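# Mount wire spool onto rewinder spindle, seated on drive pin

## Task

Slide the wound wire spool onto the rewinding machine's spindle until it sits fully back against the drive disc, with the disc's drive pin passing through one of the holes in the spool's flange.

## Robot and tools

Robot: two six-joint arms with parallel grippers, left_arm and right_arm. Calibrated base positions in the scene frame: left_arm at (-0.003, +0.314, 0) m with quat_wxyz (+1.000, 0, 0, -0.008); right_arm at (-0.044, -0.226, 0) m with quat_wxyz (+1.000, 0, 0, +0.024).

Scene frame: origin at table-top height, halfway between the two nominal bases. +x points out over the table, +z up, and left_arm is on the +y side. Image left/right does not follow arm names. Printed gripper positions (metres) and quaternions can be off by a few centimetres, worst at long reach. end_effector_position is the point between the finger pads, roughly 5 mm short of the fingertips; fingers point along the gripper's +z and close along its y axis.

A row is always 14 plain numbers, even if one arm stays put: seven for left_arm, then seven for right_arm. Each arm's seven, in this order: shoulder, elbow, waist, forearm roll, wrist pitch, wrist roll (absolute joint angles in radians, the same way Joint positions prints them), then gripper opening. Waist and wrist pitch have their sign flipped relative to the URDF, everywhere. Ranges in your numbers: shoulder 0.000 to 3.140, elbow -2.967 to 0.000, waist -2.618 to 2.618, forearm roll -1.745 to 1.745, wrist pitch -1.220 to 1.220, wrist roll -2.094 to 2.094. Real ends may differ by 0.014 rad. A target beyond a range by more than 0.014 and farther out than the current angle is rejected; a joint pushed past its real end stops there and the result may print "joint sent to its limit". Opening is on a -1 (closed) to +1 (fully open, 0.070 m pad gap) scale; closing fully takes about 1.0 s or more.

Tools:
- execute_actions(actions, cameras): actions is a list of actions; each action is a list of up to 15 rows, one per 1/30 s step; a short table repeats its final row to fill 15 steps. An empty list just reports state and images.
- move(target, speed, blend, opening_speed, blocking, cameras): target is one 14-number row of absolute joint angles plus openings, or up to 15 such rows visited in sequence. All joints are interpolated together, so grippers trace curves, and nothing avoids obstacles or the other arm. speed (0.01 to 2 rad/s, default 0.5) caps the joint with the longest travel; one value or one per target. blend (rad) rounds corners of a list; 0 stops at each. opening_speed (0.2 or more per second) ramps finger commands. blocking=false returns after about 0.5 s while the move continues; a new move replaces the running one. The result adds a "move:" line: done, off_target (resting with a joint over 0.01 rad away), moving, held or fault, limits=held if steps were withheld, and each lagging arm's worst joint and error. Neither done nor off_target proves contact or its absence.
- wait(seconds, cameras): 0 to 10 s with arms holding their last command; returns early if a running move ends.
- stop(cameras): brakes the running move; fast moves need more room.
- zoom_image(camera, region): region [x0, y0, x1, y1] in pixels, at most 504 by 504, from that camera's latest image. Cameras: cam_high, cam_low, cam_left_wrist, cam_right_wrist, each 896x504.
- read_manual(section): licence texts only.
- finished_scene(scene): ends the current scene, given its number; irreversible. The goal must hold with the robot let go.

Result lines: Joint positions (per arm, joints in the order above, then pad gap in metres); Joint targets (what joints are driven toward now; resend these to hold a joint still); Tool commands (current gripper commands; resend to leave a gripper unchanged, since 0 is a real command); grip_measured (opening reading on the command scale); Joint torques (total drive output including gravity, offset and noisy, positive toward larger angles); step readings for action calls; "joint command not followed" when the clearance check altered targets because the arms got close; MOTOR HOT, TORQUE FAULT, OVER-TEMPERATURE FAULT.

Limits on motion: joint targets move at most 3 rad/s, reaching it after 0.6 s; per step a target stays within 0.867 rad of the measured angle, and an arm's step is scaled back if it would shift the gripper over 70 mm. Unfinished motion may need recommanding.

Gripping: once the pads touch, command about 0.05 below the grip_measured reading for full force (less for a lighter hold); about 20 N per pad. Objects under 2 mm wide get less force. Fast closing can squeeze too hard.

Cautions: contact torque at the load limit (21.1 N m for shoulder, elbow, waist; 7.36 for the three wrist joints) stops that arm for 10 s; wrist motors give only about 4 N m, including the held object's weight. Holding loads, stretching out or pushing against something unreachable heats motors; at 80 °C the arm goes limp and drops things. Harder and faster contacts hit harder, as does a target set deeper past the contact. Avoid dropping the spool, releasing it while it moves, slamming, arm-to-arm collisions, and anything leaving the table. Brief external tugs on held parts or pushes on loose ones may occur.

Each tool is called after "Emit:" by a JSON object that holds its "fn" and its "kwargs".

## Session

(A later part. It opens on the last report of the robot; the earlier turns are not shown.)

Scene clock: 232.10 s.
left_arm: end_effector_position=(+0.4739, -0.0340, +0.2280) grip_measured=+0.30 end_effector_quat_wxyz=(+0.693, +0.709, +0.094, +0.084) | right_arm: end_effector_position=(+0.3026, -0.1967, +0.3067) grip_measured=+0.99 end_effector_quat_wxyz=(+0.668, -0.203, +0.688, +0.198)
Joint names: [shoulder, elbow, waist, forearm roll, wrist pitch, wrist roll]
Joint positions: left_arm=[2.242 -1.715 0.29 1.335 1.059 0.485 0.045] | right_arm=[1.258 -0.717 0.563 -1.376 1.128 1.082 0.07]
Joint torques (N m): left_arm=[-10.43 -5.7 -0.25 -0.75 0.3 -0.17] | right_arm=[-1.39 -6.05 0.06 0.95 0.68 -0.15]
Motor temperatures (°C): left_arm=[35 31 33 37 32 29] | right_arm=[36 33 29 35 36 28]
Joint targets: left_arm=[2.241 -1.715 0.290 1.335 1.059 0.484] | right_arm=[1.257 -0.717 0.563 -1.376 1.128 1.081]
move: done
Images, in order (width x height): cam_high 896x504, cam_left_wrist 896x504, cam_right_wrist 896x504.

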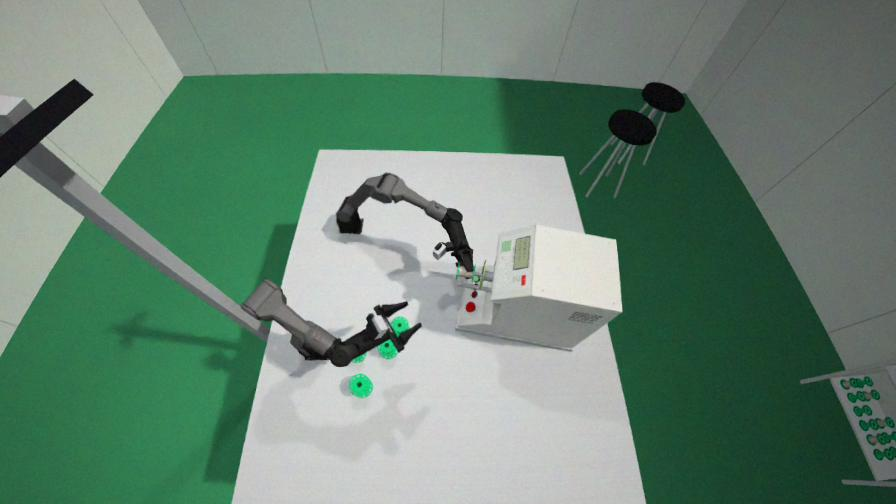

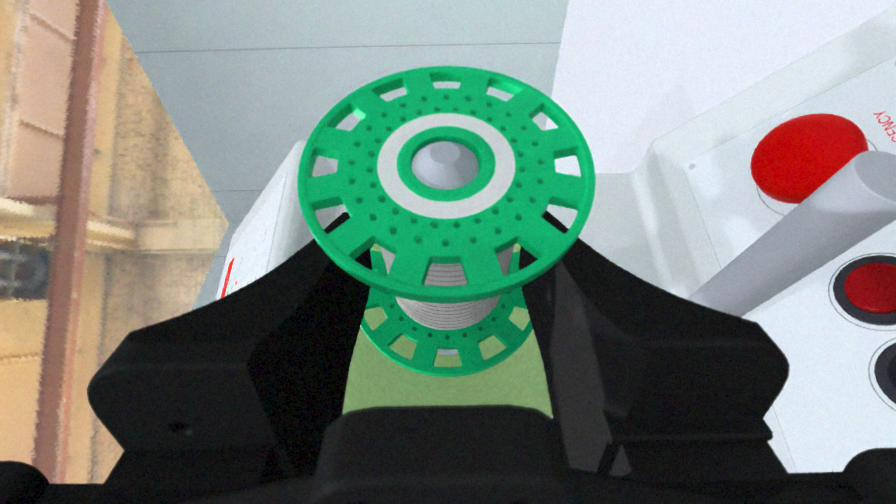

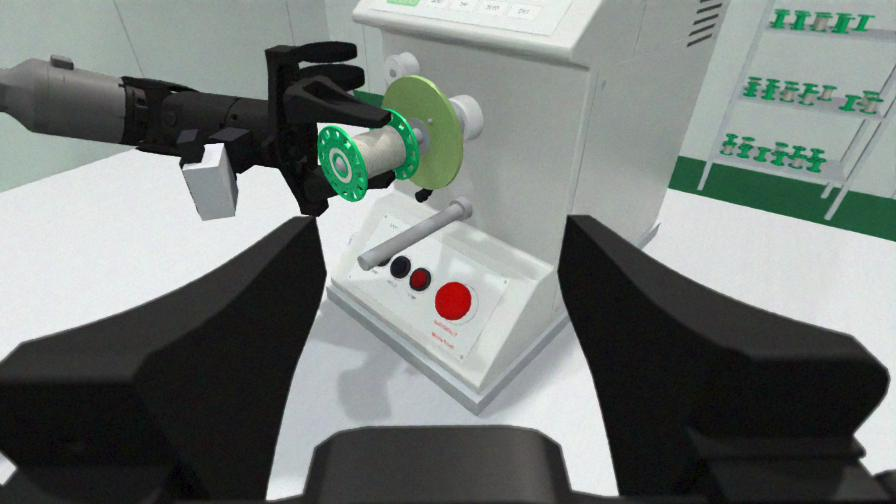

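Emit:
{"fn": "move", "kwargs": {"target": [[2.2415, -1.7146, 0.2896, 1.3352, 1.0591, 0.4839, -0.04, 1.257, -0.717, 0.563, -1.376, 1.128, 1.081, 1.0], [2.2164, -1.7624, 0.2931, 1.4856, 1.0002, 0.3924, -0.04, 1.257, -0.717, 0.563, -1.376, 1.128, 1.081, 1.0], [2.1985, -1.8210, 0.3023, 1.6511, 0.9574, 0.2826, -0.04, 1.257, -0.717, 0.563, -1.376, 1.128, 1.081, 1.0]], "speed": [0.06, 0.08, 0.08], "blend": [0, 0.03, 0], "opening_speed": 0.4, "cameras": ["cam_high", "cam_left_wrist", "cam_right_wrist"]}}

Emit:
{"fn": "zoom_image", "kwargs": {"camera": "cam_right_wrist", "region": [290, 60, 470, 220]}}

Emit:
{"fn": "zoom_image", "kwargs": {"camera": "cam_left_wrist", "region": [290, 40, 610, 400]}}

Scene clock: 240.10 s.
left_arm: end_effector_position=(+0.4742, -0.0334, +0.2270) grip_measured=+0.00 end_effector_quat_wxyz=(+0.612, +0.781, +0.068, +0.107) | right_arm: end_effector_position=(+0.3026, -0.1967, +0.3067) grip_measured=+0.99 end_effector_quat_wxyz=(+0.668, -0.203, +0.688, +0.198)
Joint names: [shoulder, elbow, waist, forearm roll, wrist pitch, wrist roll]
Joint positions: left_arm=[2.199 -1.821 0.302 1.652 0.958 0.282 0.035] | right_arm=[1.258 -0.717 0.563 -1.376 1.128 1.082 0.07]
Joint torques (N m): left_arm=[-13.88 -9.86 5.1 -1.72 0.64 0.01] | right_arm=[-1.37 -6.02 0.06 0.93 0.7 -0.14]
Motor temperatures (°C): left_arm=[36 32 33 37 33 29] | right_arm=[36 33 29 35 36 28]
Joint targets: left_arm=[2.199 -1.821 0.302 1.651 0.957 0.283] | right_arm=[1.257 -0.717 0.563 -1.376 1.128 1.081]
move: done
Images, in order (width x height): cam_high 896x504, cam_left_wrist 896x504, cam_right_wrist 896x504.

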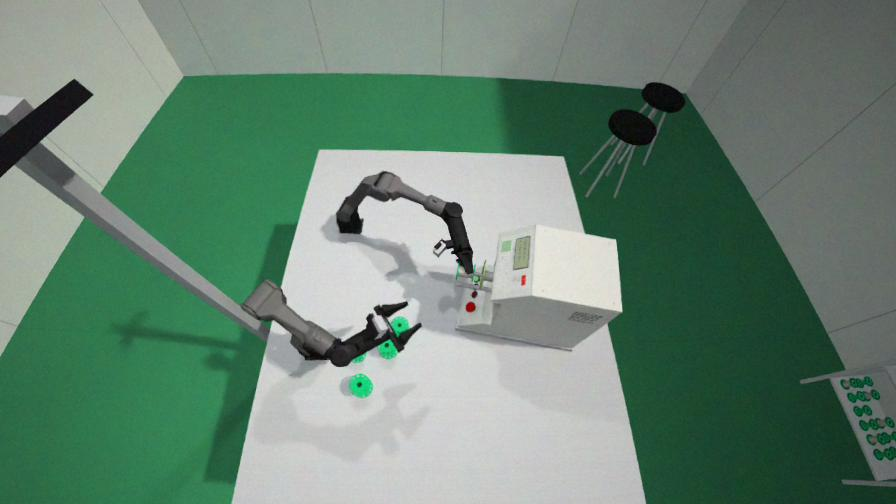

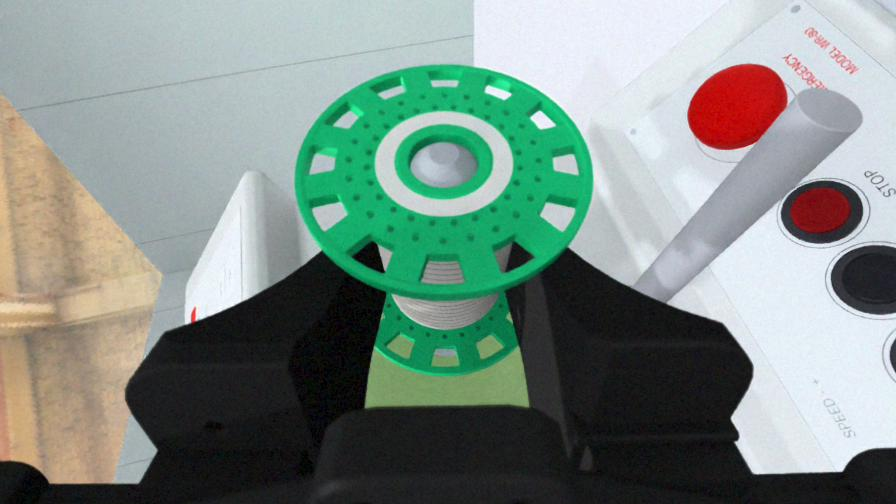

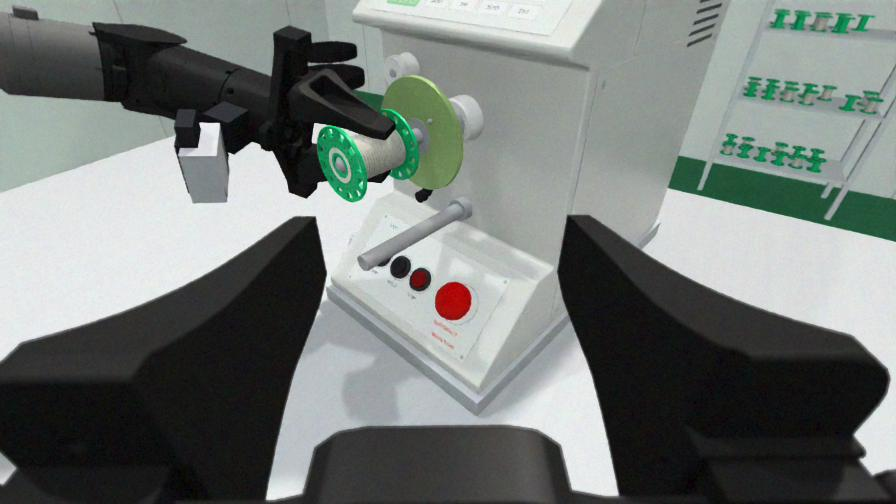

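Scaled by 2.800 from the camera's 896x504 image, which has a finer 1280x720 frame.

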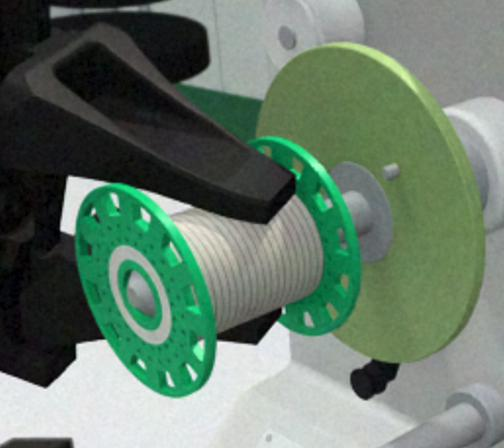

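Scaled by 1.400 from the camera's 896x504 image, which has a finer 1280x720 frame.

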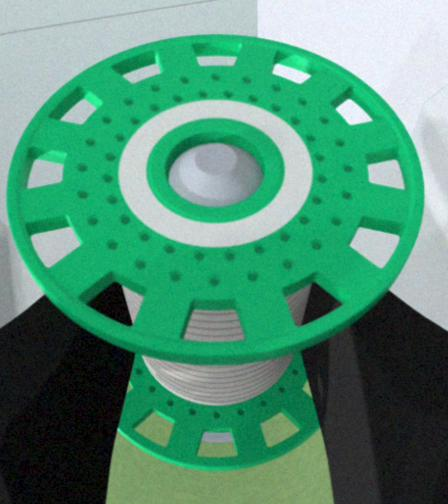

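Emit:
{"fn": "move", "kwargs": {"target": [2.1962, -1.8161, 0.3005, 1.6511, 0.9574, 0.2826, -0.04, 1.257, -0.717, 0.563, -1.376, 1.128, 1.081, 1.0], "speed": 0.03, "cameras": []}}

Scene clock: 245.17 s.
left_arm: end_effector_position=(+0.4738, -0.0332, +0.2274) grip_measured=+0.00 end_effector_quat_wxyz=(+0.612, +0.781, +0.069, +0.107) | right_arm: end_effector_position=(+0.3026, -0.1967, +0.3067) grip_measured=+0.99 end_effector_quat_wxyz=(+0.668, -0.203, +0.688, +0.198)
Joint names: [shoulder, elbow, waist, forearm roll, wrist pitch, wrist roll]
Joint positions: left_arm=[2.197 -1.817 0.302 1.65 0.957 0.282 0.035] | right_arm=[1.258 -0.717 0.563 -1.376 1.128 1.082 0.07]
Joint torques (N m): left_arm=[-14.02 -7.02 1.07 -1.35 0.57 0.03] | right_arm=[-1.37 -5.99 0.04 0.92 0.71 -0.14]
Motor temperatures (°C): left_arm=[36 32 33 38 33 29] | right_arm=[36 33 29 35 36 28]
Joint targets: left_arm=[2.196 -1.816 0.301 1.651 0.957 0.283] | right_arm=[1.257 -0.717 0.563 -1.376 1.128 1.081]
move: done
No camera images: "cameras" was empty.

Emit:
{"fn": "move", "kwargs": {"target": [2.1970, -1.8140, 0.3005, 1.6511, 0.9574, 0.2826, -0.04, 1.257, -0.717, 0.563, -1.376, 1.128, 1.081, 1.0], "speed": 0.03, "cameras": ["cam_left_wrist", "cam_right_wrist"]}}

Scene clock: 248.17 s.
left_arm: end_effector_position=(+0.4737, -0.0328, +0.2268) grip_measured=+0.00 end_effector_quat_wxyz=(+0.612, +0.781, +0.070, +0.106) | right_arm: end_effector_position=(+0.3026, -0.1967, +0.3067) grip_measured=+0.99 end_effector_quat_wxyz=(+0.668, -0.203, +0.688, +0.198)
Joint names: [shoulder, elbow, waist, forearm roll, wrist pitch, wrist roll]
Joint positions: left_arm=[2.197 -1.815 0.301 1.65 0.958 0.282 0.035] | right_arm=[1.258 -0.717 0.563 -1.376 1.128 1.082 0.07]
Joint torques (N m): left_arm=[-9.79 -4.55 -1.59 -0.58 0.02 -0.1] | right_arm=[-1.4 -6.03 0.06 0.91 0.71 -0.13]
Motor temperatures (°C): left_arm=[36 32 33 38 33 29] | right_arm=[36 33 29 35 36 28]
Joint targets: left_arm=[2.197 -1.814 0.301 1.651 0.957 0.283] | right_arm=[1.257 -0.717 0.563 -1.376 1.128 1.081]
move: done
Images, in order (width x height): cam_left_wrist 896x504, cam_right_wrist 896x504.

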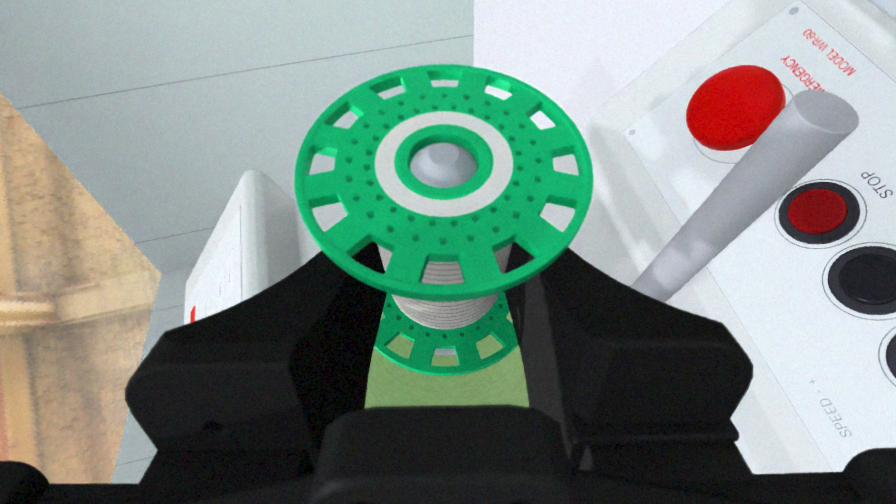

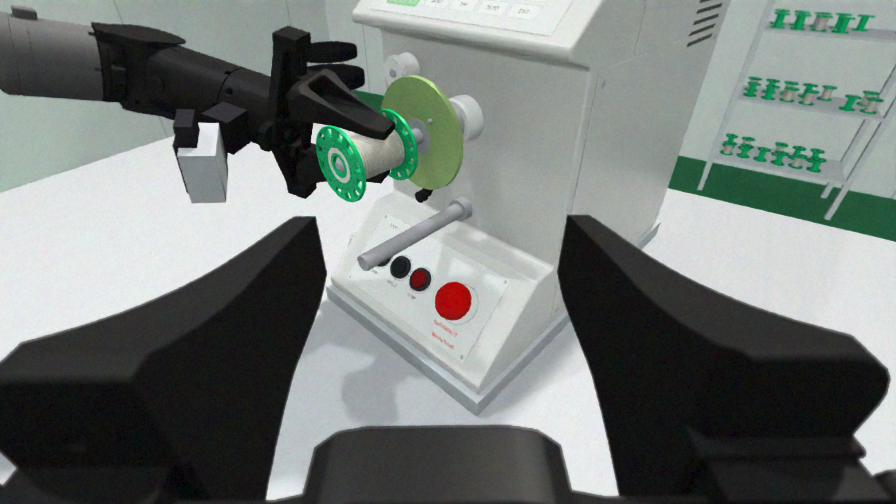

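Emit:
{"fn": "move", "kwargs": {"target": [2.1969, -1.8150, 0.3008, 1.6511, 0.9574, 0.2826, 0.05, 1.257, -0.717, 0.563, -1.376, 1.128, 1.081, 1.0], "speed": 0.03, "opening_speed": 0.2, "cameras": ["cam_left_wrist", "cam_right_wrist"]}}

Emit:
{"fn": "zoom_image", "kwargs": {"camera": "cam_left_wrist", "region": [290, 40, 610, 400]}}

Emit:
{"fn": "zoom_image", "kwargs": {"camera": "cam_right_wrist", "region": [312, 115, 372, 205]}}

Emit:
{"fn": "zoom_image", "kwargs": {"camera": "cam_right_wrist", "region": [380, 95, 440, 185]}}

Scene clock: 250.37 s.
left_arm: end_effector_position=(+0.4739, -0.0323, +0.2263) grip_measured=+0.05 end_effector_quat_wxyz=(+0.611, +0.781, +0.070, +0.106) | right_arm: end_effector_position=(+0.3026, -0.1967, +0.3067) grip_measured=+0.99 end_effector_quat_wxyz=(+0.668, -0.203, +0.688, +0.198)
Joint names: [shoulder, elbow, waist, forearm roll, wrist pitch, wrist roll]
Joint positions: left_arm=[2.197 -1.814 0.3 1.651 0.958 0.282 0.037] | right_arm=[1.258 -0.717 0.563 -1.376 1.128 1.082 0.07]
Joint torques (N m): left_arm=[-6.84 -3.75 -0.35 -0.23 -0.38 -0.19] | right_arm=[-1.41 -5.97 0.04 0.91 0.7 -0.14]
Motor temperatures (°C): left_arm=[36 32 33 38 33 29] | right_arm=[36 33 29 35 36 28]
Joint targets: left_arm=[2.197 -1.815 0.301 1.651 0.957 0.283] | right_arm=[1.257 -0.717 0.563 -1.376 1.128 1.081]
move: done
Images, in order (width x height): cam_left_wrist 896x504, cam_right_wrist 896x504.

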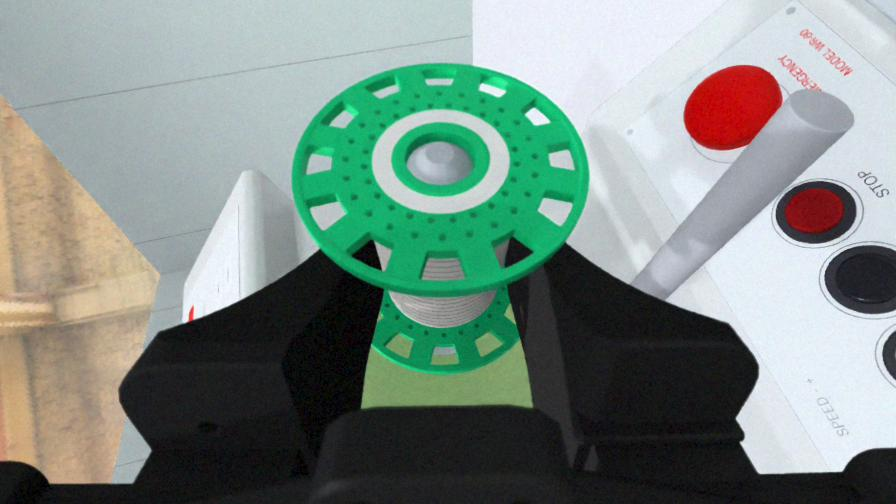

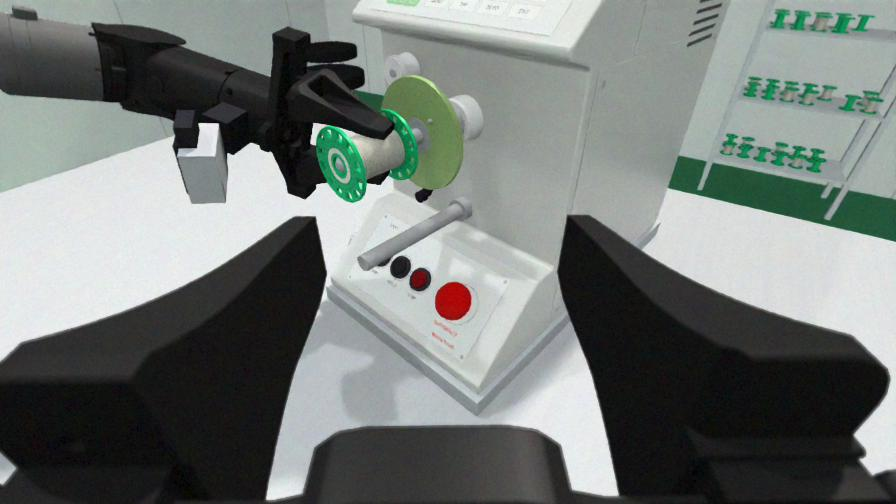

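Scaled by 1.400 from the camera's 896x504 image, which has a finer 1280x720 frame.

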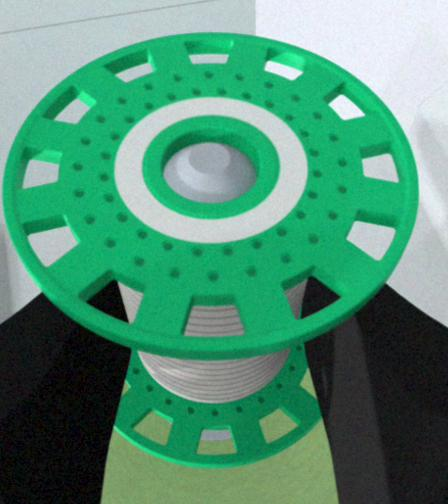

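Scaled by 5.600 from the camera's 896x504 image, which has a finer 1280x720 frame.

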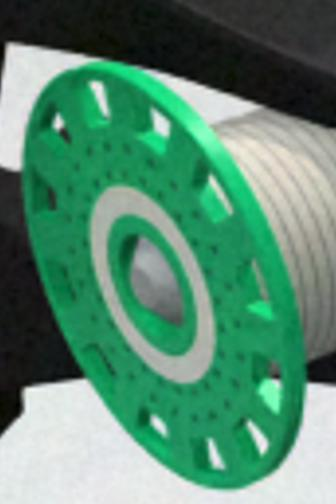

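Scaled by 5.600 from the camera's 896x504 image, which has a finer 1280x720 frame.

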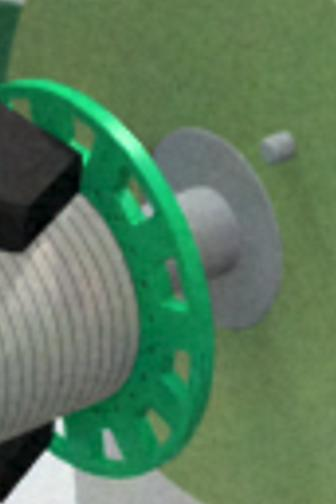

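Emit:
{"fn": "move", "kwargs": {"target": [2.2560, -1.9237, 0.2959, 1.6837, 0.9679, 0.2286, 0.05, 1.257, -0.717, 0.563, -1.376, 1.128, 1.081, 1.0], "speed": 0.05, "cameras": ["cam_high", "cam_left_wrist", "cam_right_wrist"]}}

Emit:
{"fn": "zoom_image", "kwargs": {"camera": "cam_left_wrist", "region": [290, 40, 610, 400]}}

Emit:
{"fn": "zoom_image", "kwargs": {"camera": "cam_right_wrist", "region": [310, 70, 470, 200]}}

Scene clock: 259.93 s.
left_arm: end_effector_position=(+0.4879, -0.0353, +0.2272) grip_measured=+0.05 end_effector_quat_wxyz=(+0.612, +0.780, +0.068, +0.107) | right_arm: end_effector_position=(+0.3026, -0.1967, +0.3067) grip_measured=+0.99 end_effector_quat_wxyz=(+0.668, -0.203, +0.688, +0.198)
Joint names: [shoulder, elbow, waist, forearm roll, wrist pitch, wrist roll]
Joint positions: left_arm=[2.256 -1.924 0.297 1.683 0.967 0.229 0.037] | right_arm=[1.258 -0.717 0.563 -1.376 1.128 1.082 0.07]
Joint torques (N m): left_arm=[-10.49 -7.59 -0.42 -0.84 0.1 -0.14] | right_arm=[-1.4 -5.93 0.05 0.91 0.69 -0.13]
Motor temperatures (°C): left_arm=[36 32 33 37 33 29] | right_arm=[36 33 29 35 36 28]
Joint targets: left_arm=[2.256 -1.924 0.296 1.684 0.968 0.229] | right_arm=[1.257 -0.717 0.563 -1.376 1.128 1.081]
move: done
Images, in order (width x height): cam_high 896x504, cam_left_wrist 896x504, cam_right_wrist 896x504.

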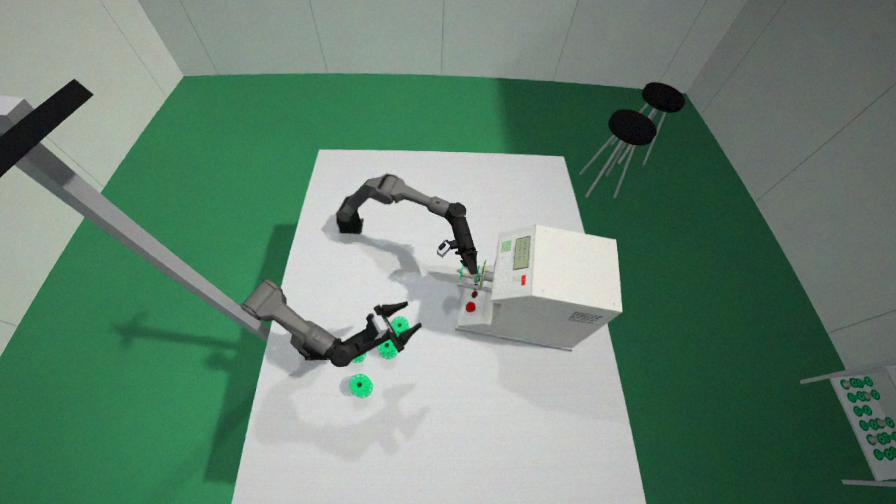

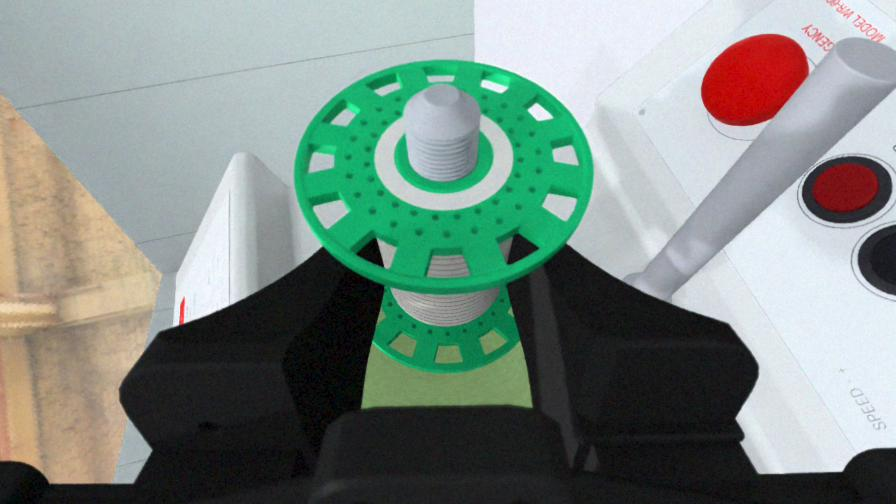

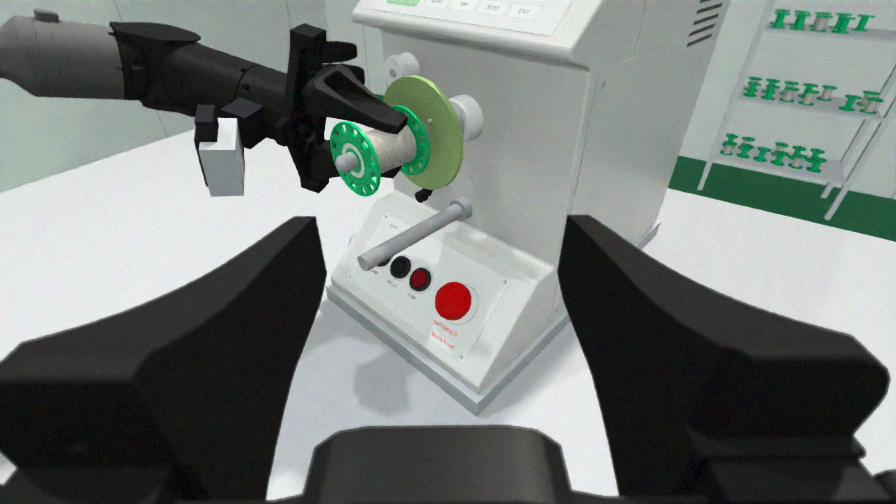

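Scaled by 1.400 from the camera's 896x504 image, which has a finer 1280x720 frame.

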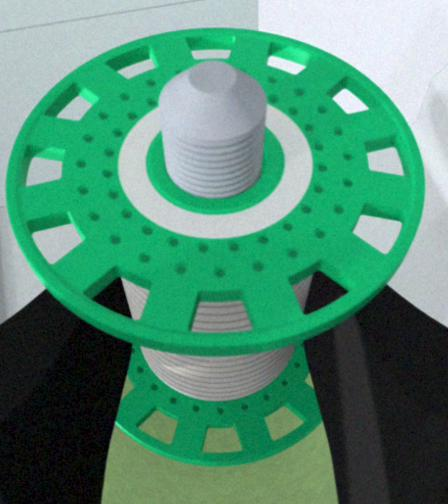

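Scaled by 3.150 from the camera's 896x504 image, which has a finer 1280x720 frame.

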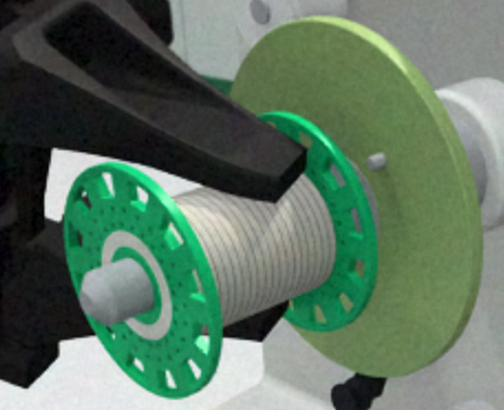

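Emit:
{"fn": "zoom_image", "kwargs": {"camera": "cam_right_wrist", "region": [385, 100, 445, 180]}}

Emit:
{"fn": "zoom_image", "kwargs": {"camera": "cam_right_wrist", "region": [325, 115, 385, 200]}}

Scaled by 6.300 from the camera's 896x504 image, which has a finer 1280x720 frame.

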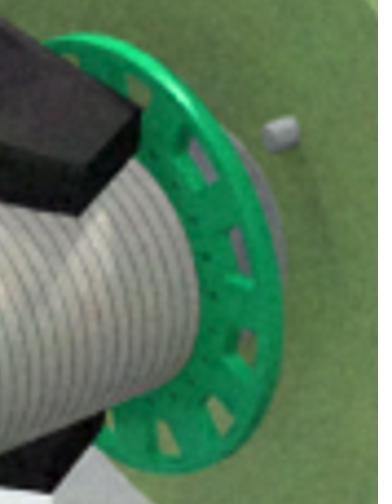

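Scaled by 5.929 from the camera's 896x504 image, which has a finer 1280x720 frame.

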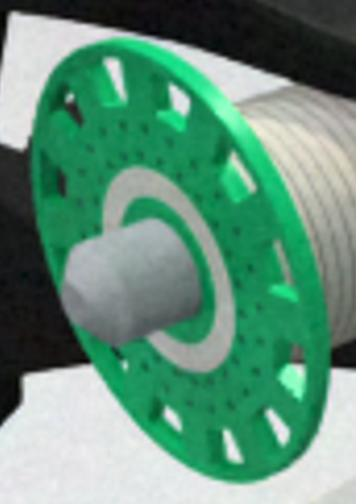

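Emit:
{"fn": "move", "kwargs": {"target": [2.2785, -1.9649, 0.2946, 1.6965, 0.9715, 0.2063, 0.05, 1.257, -0.717, 0.563, -1.376, 1.128, 1.081, 1.0], "speed": 0.03, "cameras": ["cam_right_wrist"]}}

Emit:
{"fn": "zoom_image", "kwargs": {"camera": "cam_right_wrist", "region": [385, 100, 445, 180]}}

Scene clock: 263.80 s.
left_arm: end_effector_position=(+0.4929, -0.0360, +0.2271) grip_measured=+0.05 end_effector_quat_wxyz=(+0.612, +0.780, +0.069, +0.107) | right_arm: end_effector_position=(+0.3026, -0.1967, +0.3067) grip_measured=+0.99 end_effector_quat_wxyz=(+0.668, -0.203, +0.688, +0.198)
Joint names: [shoulder, elbow, waist, forearm roll, wrist pitch, wrist roll]
Joint positions: left_arm=[2.278 -1.964 0.295 1.696 0.971 0.206 0.037] | right_arm=[1.258 -0.717 0.563 -1.376 1.128 1.082 0.07]
Joint torques (N m): left_arm=[-10.47 -7.67 -0.52 -0.81 0.07 -0.18] | right_arm=[-1.43 -5.93 0.06 0.92 0.69 -0.12]
Motor temperatures (°C): left_arm=[36 32 33 37 32 29] | right_arm=[36 33 29 35 36 28]
Joint targets: left_arm=[2.278 -1.965 0.295 1.697 0.972 0.206] | right_arm=[1.257 -0.717 0.563 -1.376 1.128 1.081]
move: done
Images, in order (width x height): cam_right_wrist 896x504.

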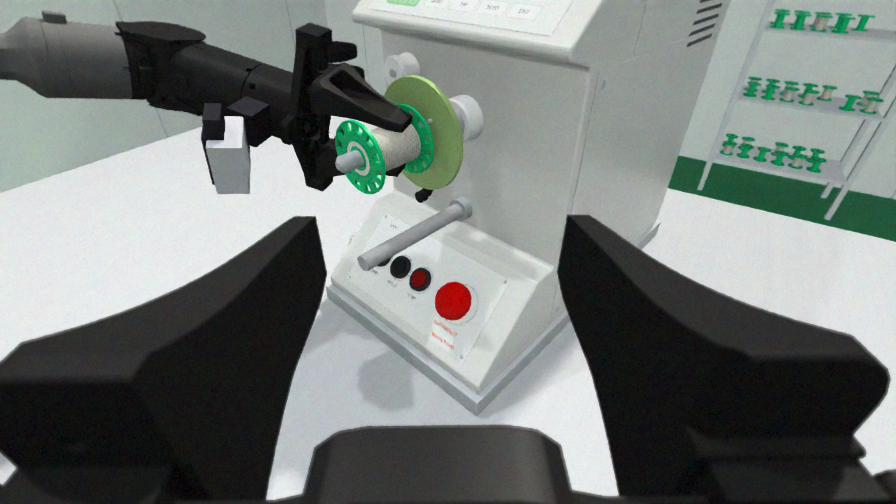

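Scaled by 6.300 from the camera's 896x504 image, which has a finer 1280x720 frame.

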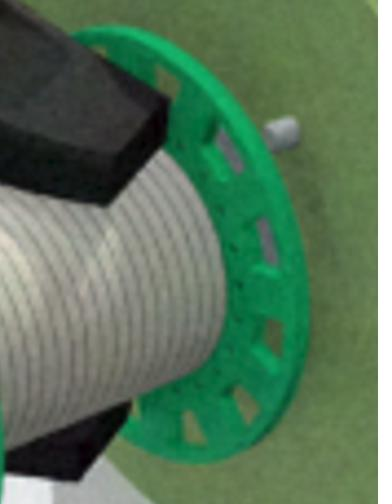

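Emit:
{"fn": "move", "kwargs": {"target": [2.3010, -2.0061, 0.2934, 1.7093, 0.9751, 0.1840, 0.05, 1.257, -0.717, 0.563, -1.376, 1.128, 1.081, 1.0], "speed": 0.03, "cameras": ["cam_left_wrist", "cam_right_wrist"]}}

Emit:
{"fn": "zoom_image", "kwargs": {"camera": "cam_right_wrist", "region": [385, 100, 445, 180]}}

Scene clock: 268.23 s.
left_arm: end_effector_position=(+0.4975, -0.0371, +0.2274) grip_measured=+0.05 end_effector_quat_wxyz=(+0.612, +0.780, +0.068, +0.108) | right_arm: end_effector_position=(+0.3026, -0.1967, +0.3067) grip_measured=+0.99 end_effector_quat_wxyz=(+0.668, -0.203, +0.688, +0.198)
Joint names: [shoulder, elbow, waist, forearm roll, wrist pitch, wrist roll]
Joint positions: left_arm=[2.3 -2.006 0.294 1.709 0.974 0.184 0.037] | right_arm=[1.258 -0.717 0.563 -1.376 1.128 1.082 0.07]
Joint torques (N m): left_arm=[-10.61 -7.68 -0.48 -0.8 0.05 -0.18] | right_arm=[-1.4 -5.88 0.06 0.92 0.68 -0.12]
Motor temperatures (°C): left_arm=[36 32 33 37 32 29] | right_arm=[35 33 29 35 36 28]
Joint targets: left_arm=[2.301 -2.006 0.293 1.709 0.975 0.184] | right_arm=[1.257 -0.717 0.563 -1.376 1.128 1.081]
move: done
Images, in order (width x height): cam_left_wrist 896x504, cam_right_wrist 896x504.

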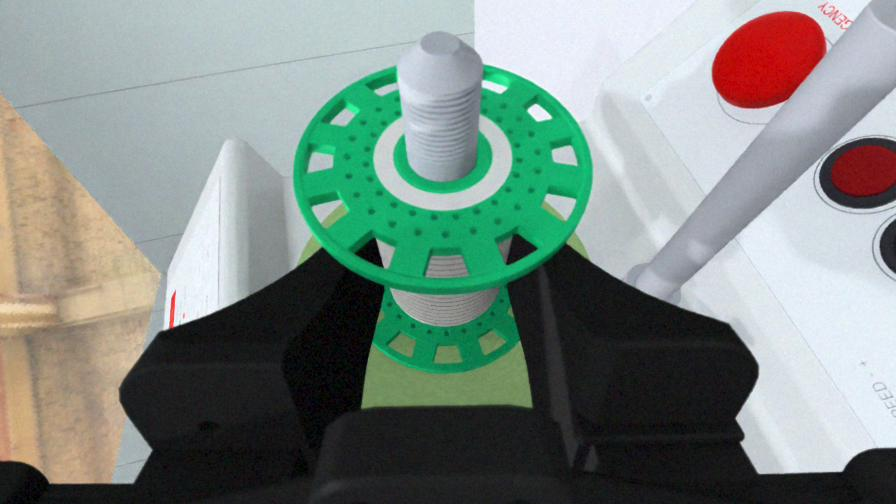

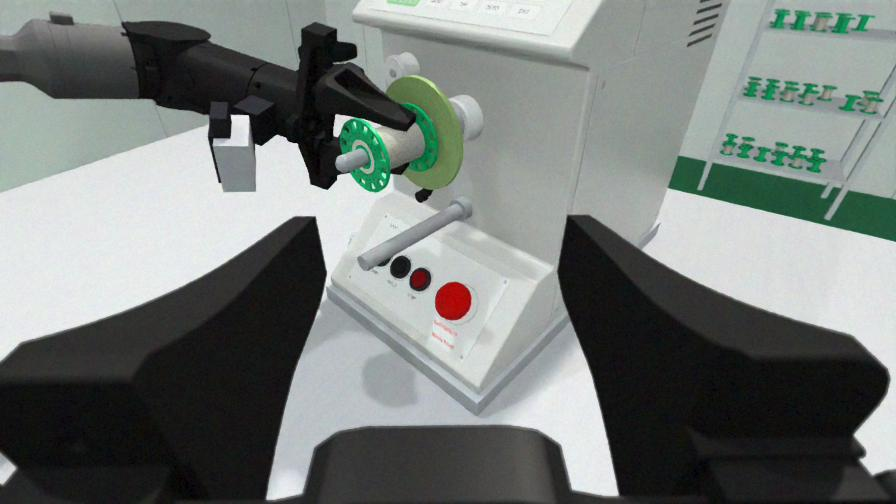

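Scaled by 6.300 from the camera's 896x504 image, which has a finer 1280x720 frame.

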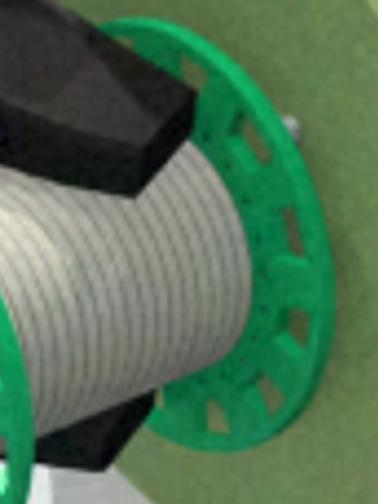

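Emit:
{"fn": "zoom_image", "kwargs": {"camera": "cam_right_wrist", "region": [412, 108, 442, 138]}}

Emit:
{"fn": "zoom_image", "kwargs": {"camera": "cam_left_wrist", "region": [290, 40, 610, 400]}}

Emit:
{"fn": "zoom_image", "kwargs": {"camera": "cam_left_wrist", "region": [370, 310, 530, 410]}}

Scaled by 16.800 from the camera's 896x504 image, which has a finer 1280x720 frame.

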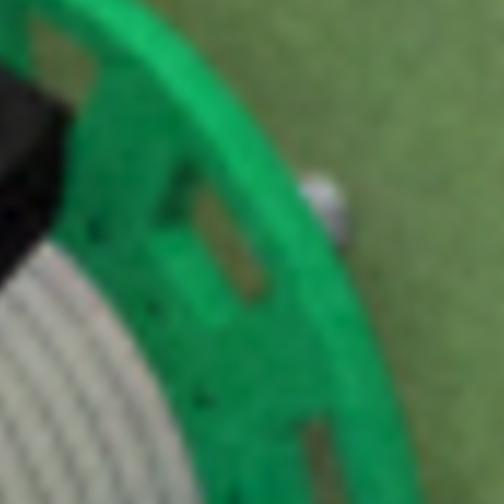

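Scaled by 1.400 from the camera's 896x504 image, which has a finer 1280x720 frame.

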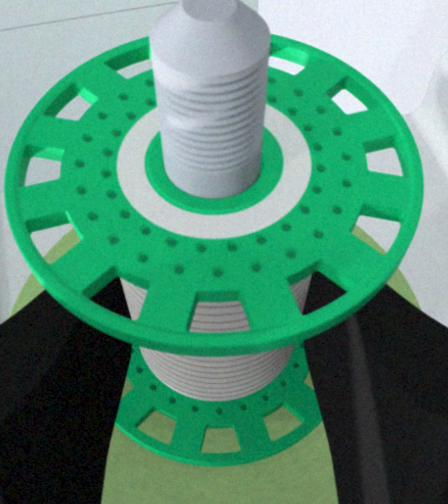

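Scaled by 3.150 from the camera's 896x504 image, which has a finer 1280x720 frame.

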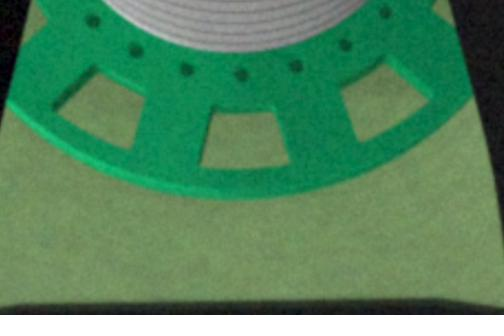

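Emit:
{"fn": "move", "kwargs": {"target": [2.3171, -2.0359, 0.2925, 1.7192, 0.9782, 0.1669, 0.05, 1.257, -0.717, 0.563, -1.376, 1.128, 1.081, 1.0], "speed": 0.02, "cameras": ["cam_left_wrist", "cam_right_wrist"]}}

Emit:
{"fn": "zoom_image", "kwargs": {"camera": "cam_right_wrist", "region": [406, 100, 446, 140]}}

Scene clock: 276.00 s.
left_arm: end_effector_position=(+0.5006, -0.0378, +0.2269) grip_measured=+0.05 end_effector_quat_wxyz=(+0.612, +0.781, +0.068, +0.107) | right_arm: end_effector_position=(+0.3026, -0.1967, +0.3067) grip_measured=+0.99 end_effector_quat_wxyz=(+0.668, -0.203, +0.688, +0.198)
Joint names: [shoulder, elbow, waist, forearm roll, wrist pitch, wrist roll]
Joint positions: left_arm=[2.317 -2.035 0.293 1.719 0.978 0.167 0.037] | right_arm=[1.258 -0.717 0.563 -1.376 1.128 1.082 0.07]
Joint torques (N m): left_arm=[-10.68 -7.76 -0.48 -0.8 0.04 -0.19] | right_arm=[-1.4 -5.82 0.06 0.93 0.68 -0.11]
Motor temperatures (°C): left_arm=[36 32 33 37 32 29] | right_arm=[35 33 29 35 36 28]
Joint targets: left_arm=[2.317 -2.036 0.293 1.719 0.978 0.167] | right_arm=[1.257 -0.717 0.563 -1.376 1.128 1.081]
move: done
Images, in order (width x height): cam_left_wrist 896x504, cam_right_wrist 896x504.

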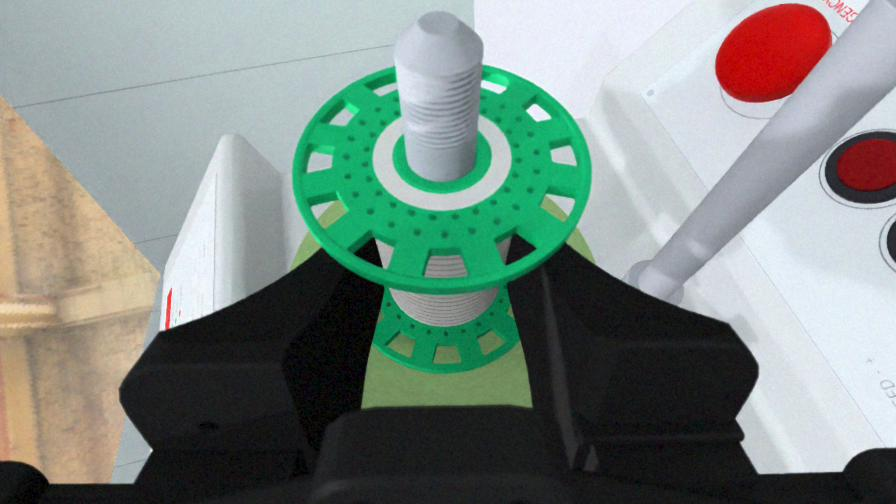

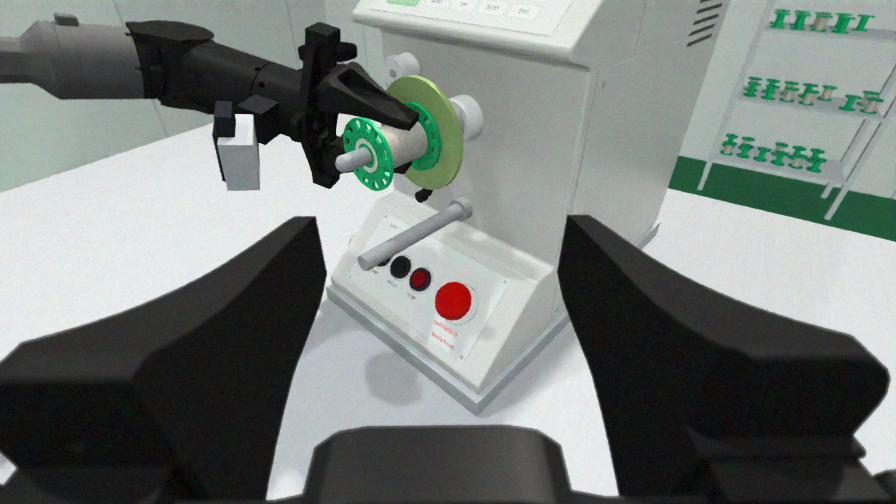

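Scaled by 12.600 from the camera's 896x504 image, which has a finer 1280x720 frame.

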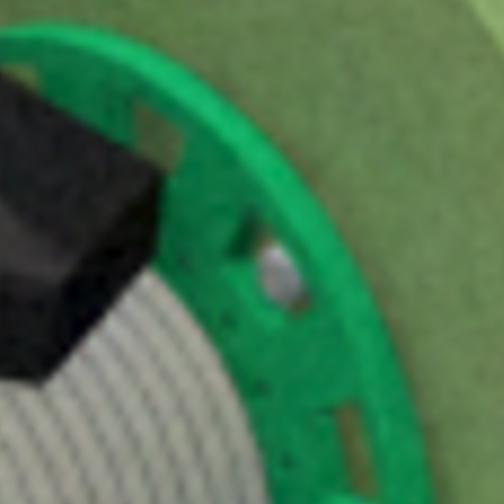

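Emit:
{"fn": "move", "kwargs": {"target": [2.3353, -2.0699, 0.2914, 1.7292, 0.9814, 0.1492, 0.05, 1.257, -0.717, 0.563, -1.376, 1.128, 1.081, 1.0], "speed": 0.02, "cameras": ["cam_left_wrist", "cam_right_wrist"]}}

Emit:
{"fn": "zoom_image", "kwargs": {"camera": "cam_right_wrist", "region": [406, 100, 446, 140]}}

Scene clock: 278.87 s.
left_arm: end_effector_position=(+0.5026, -0.0389, +0.2272) grip_measured=+0.05 end_effector_quat_wxyz=(+0.613, +0.781, +0.065, +0.105) | right_arm: end_effector_position=(+0.3026, -0.1967, +0.3067) grip_measured=+0.99 end_effector_quat_wxyz=(+0.668, -0.203, +0.688, +0.198)
Joint names: [shoulder, elbow, waist, forearm roll, wrist pitch, wrist roll]
Joint positions: left_arm=[2.334 -2.069 0.292 1.73 0.988 0.15 0.037] | right_arm=[1.258 -0.717 0.563 -1.376 1.128 1.082 0.07]
Joint torques (N m): left_arm=[-8.14 -11.48 -1.48 -2.32 -2.96 -0.46] | right_arm=[-1.45 -5.86 0.06 0.93 0.67 -0.11]
Motor temperatures (°C): left_arm=[36 32 33 37 33 29] | right_arm=[35 33 29 35 36 28]
Joint targets: left_arm=[2.335 -2.070 0.291 1.729 0.981 0.149] | right_arm=[1.257 -0.717 0.563 -1.376 1.128 1.081]
move: done
Images, in order (width x height): cam_left_wrist 896x504, cam_right_wrist 896x504.

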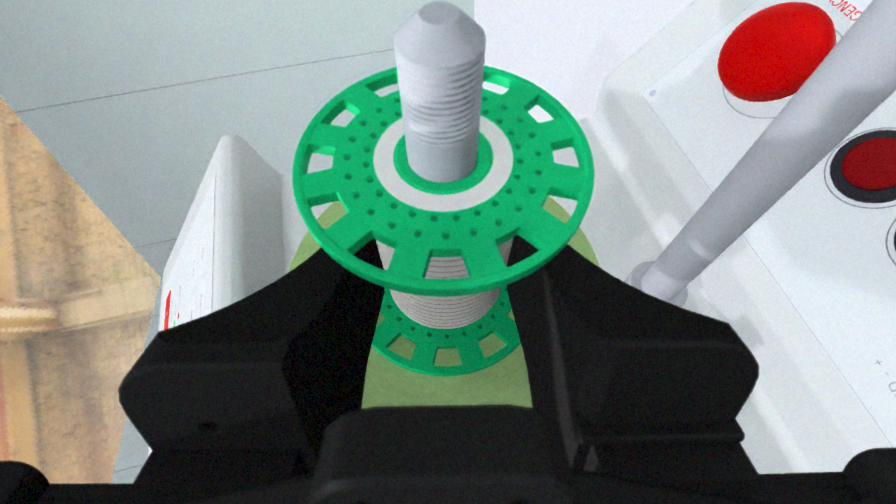

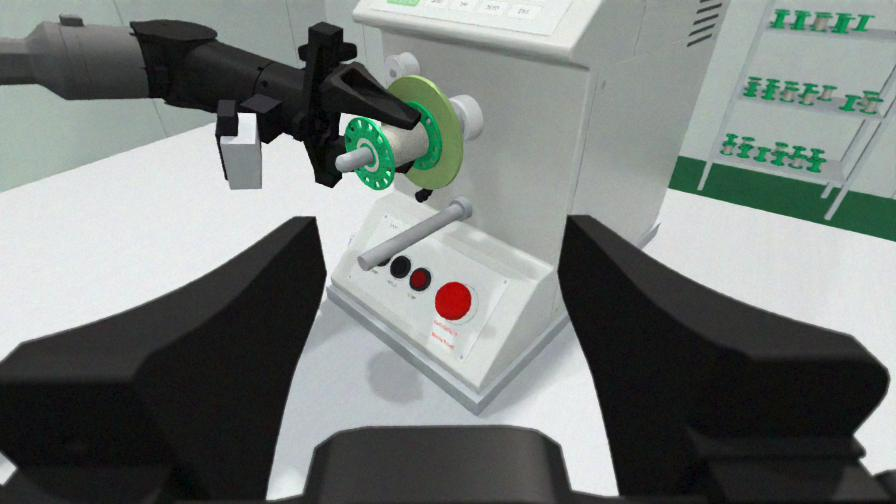

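Scaled by 12.600 from the camera's 896x504 image, which has a finer 1280x720 frame.

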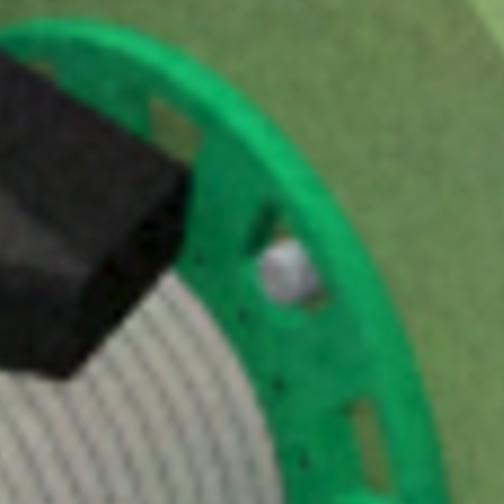

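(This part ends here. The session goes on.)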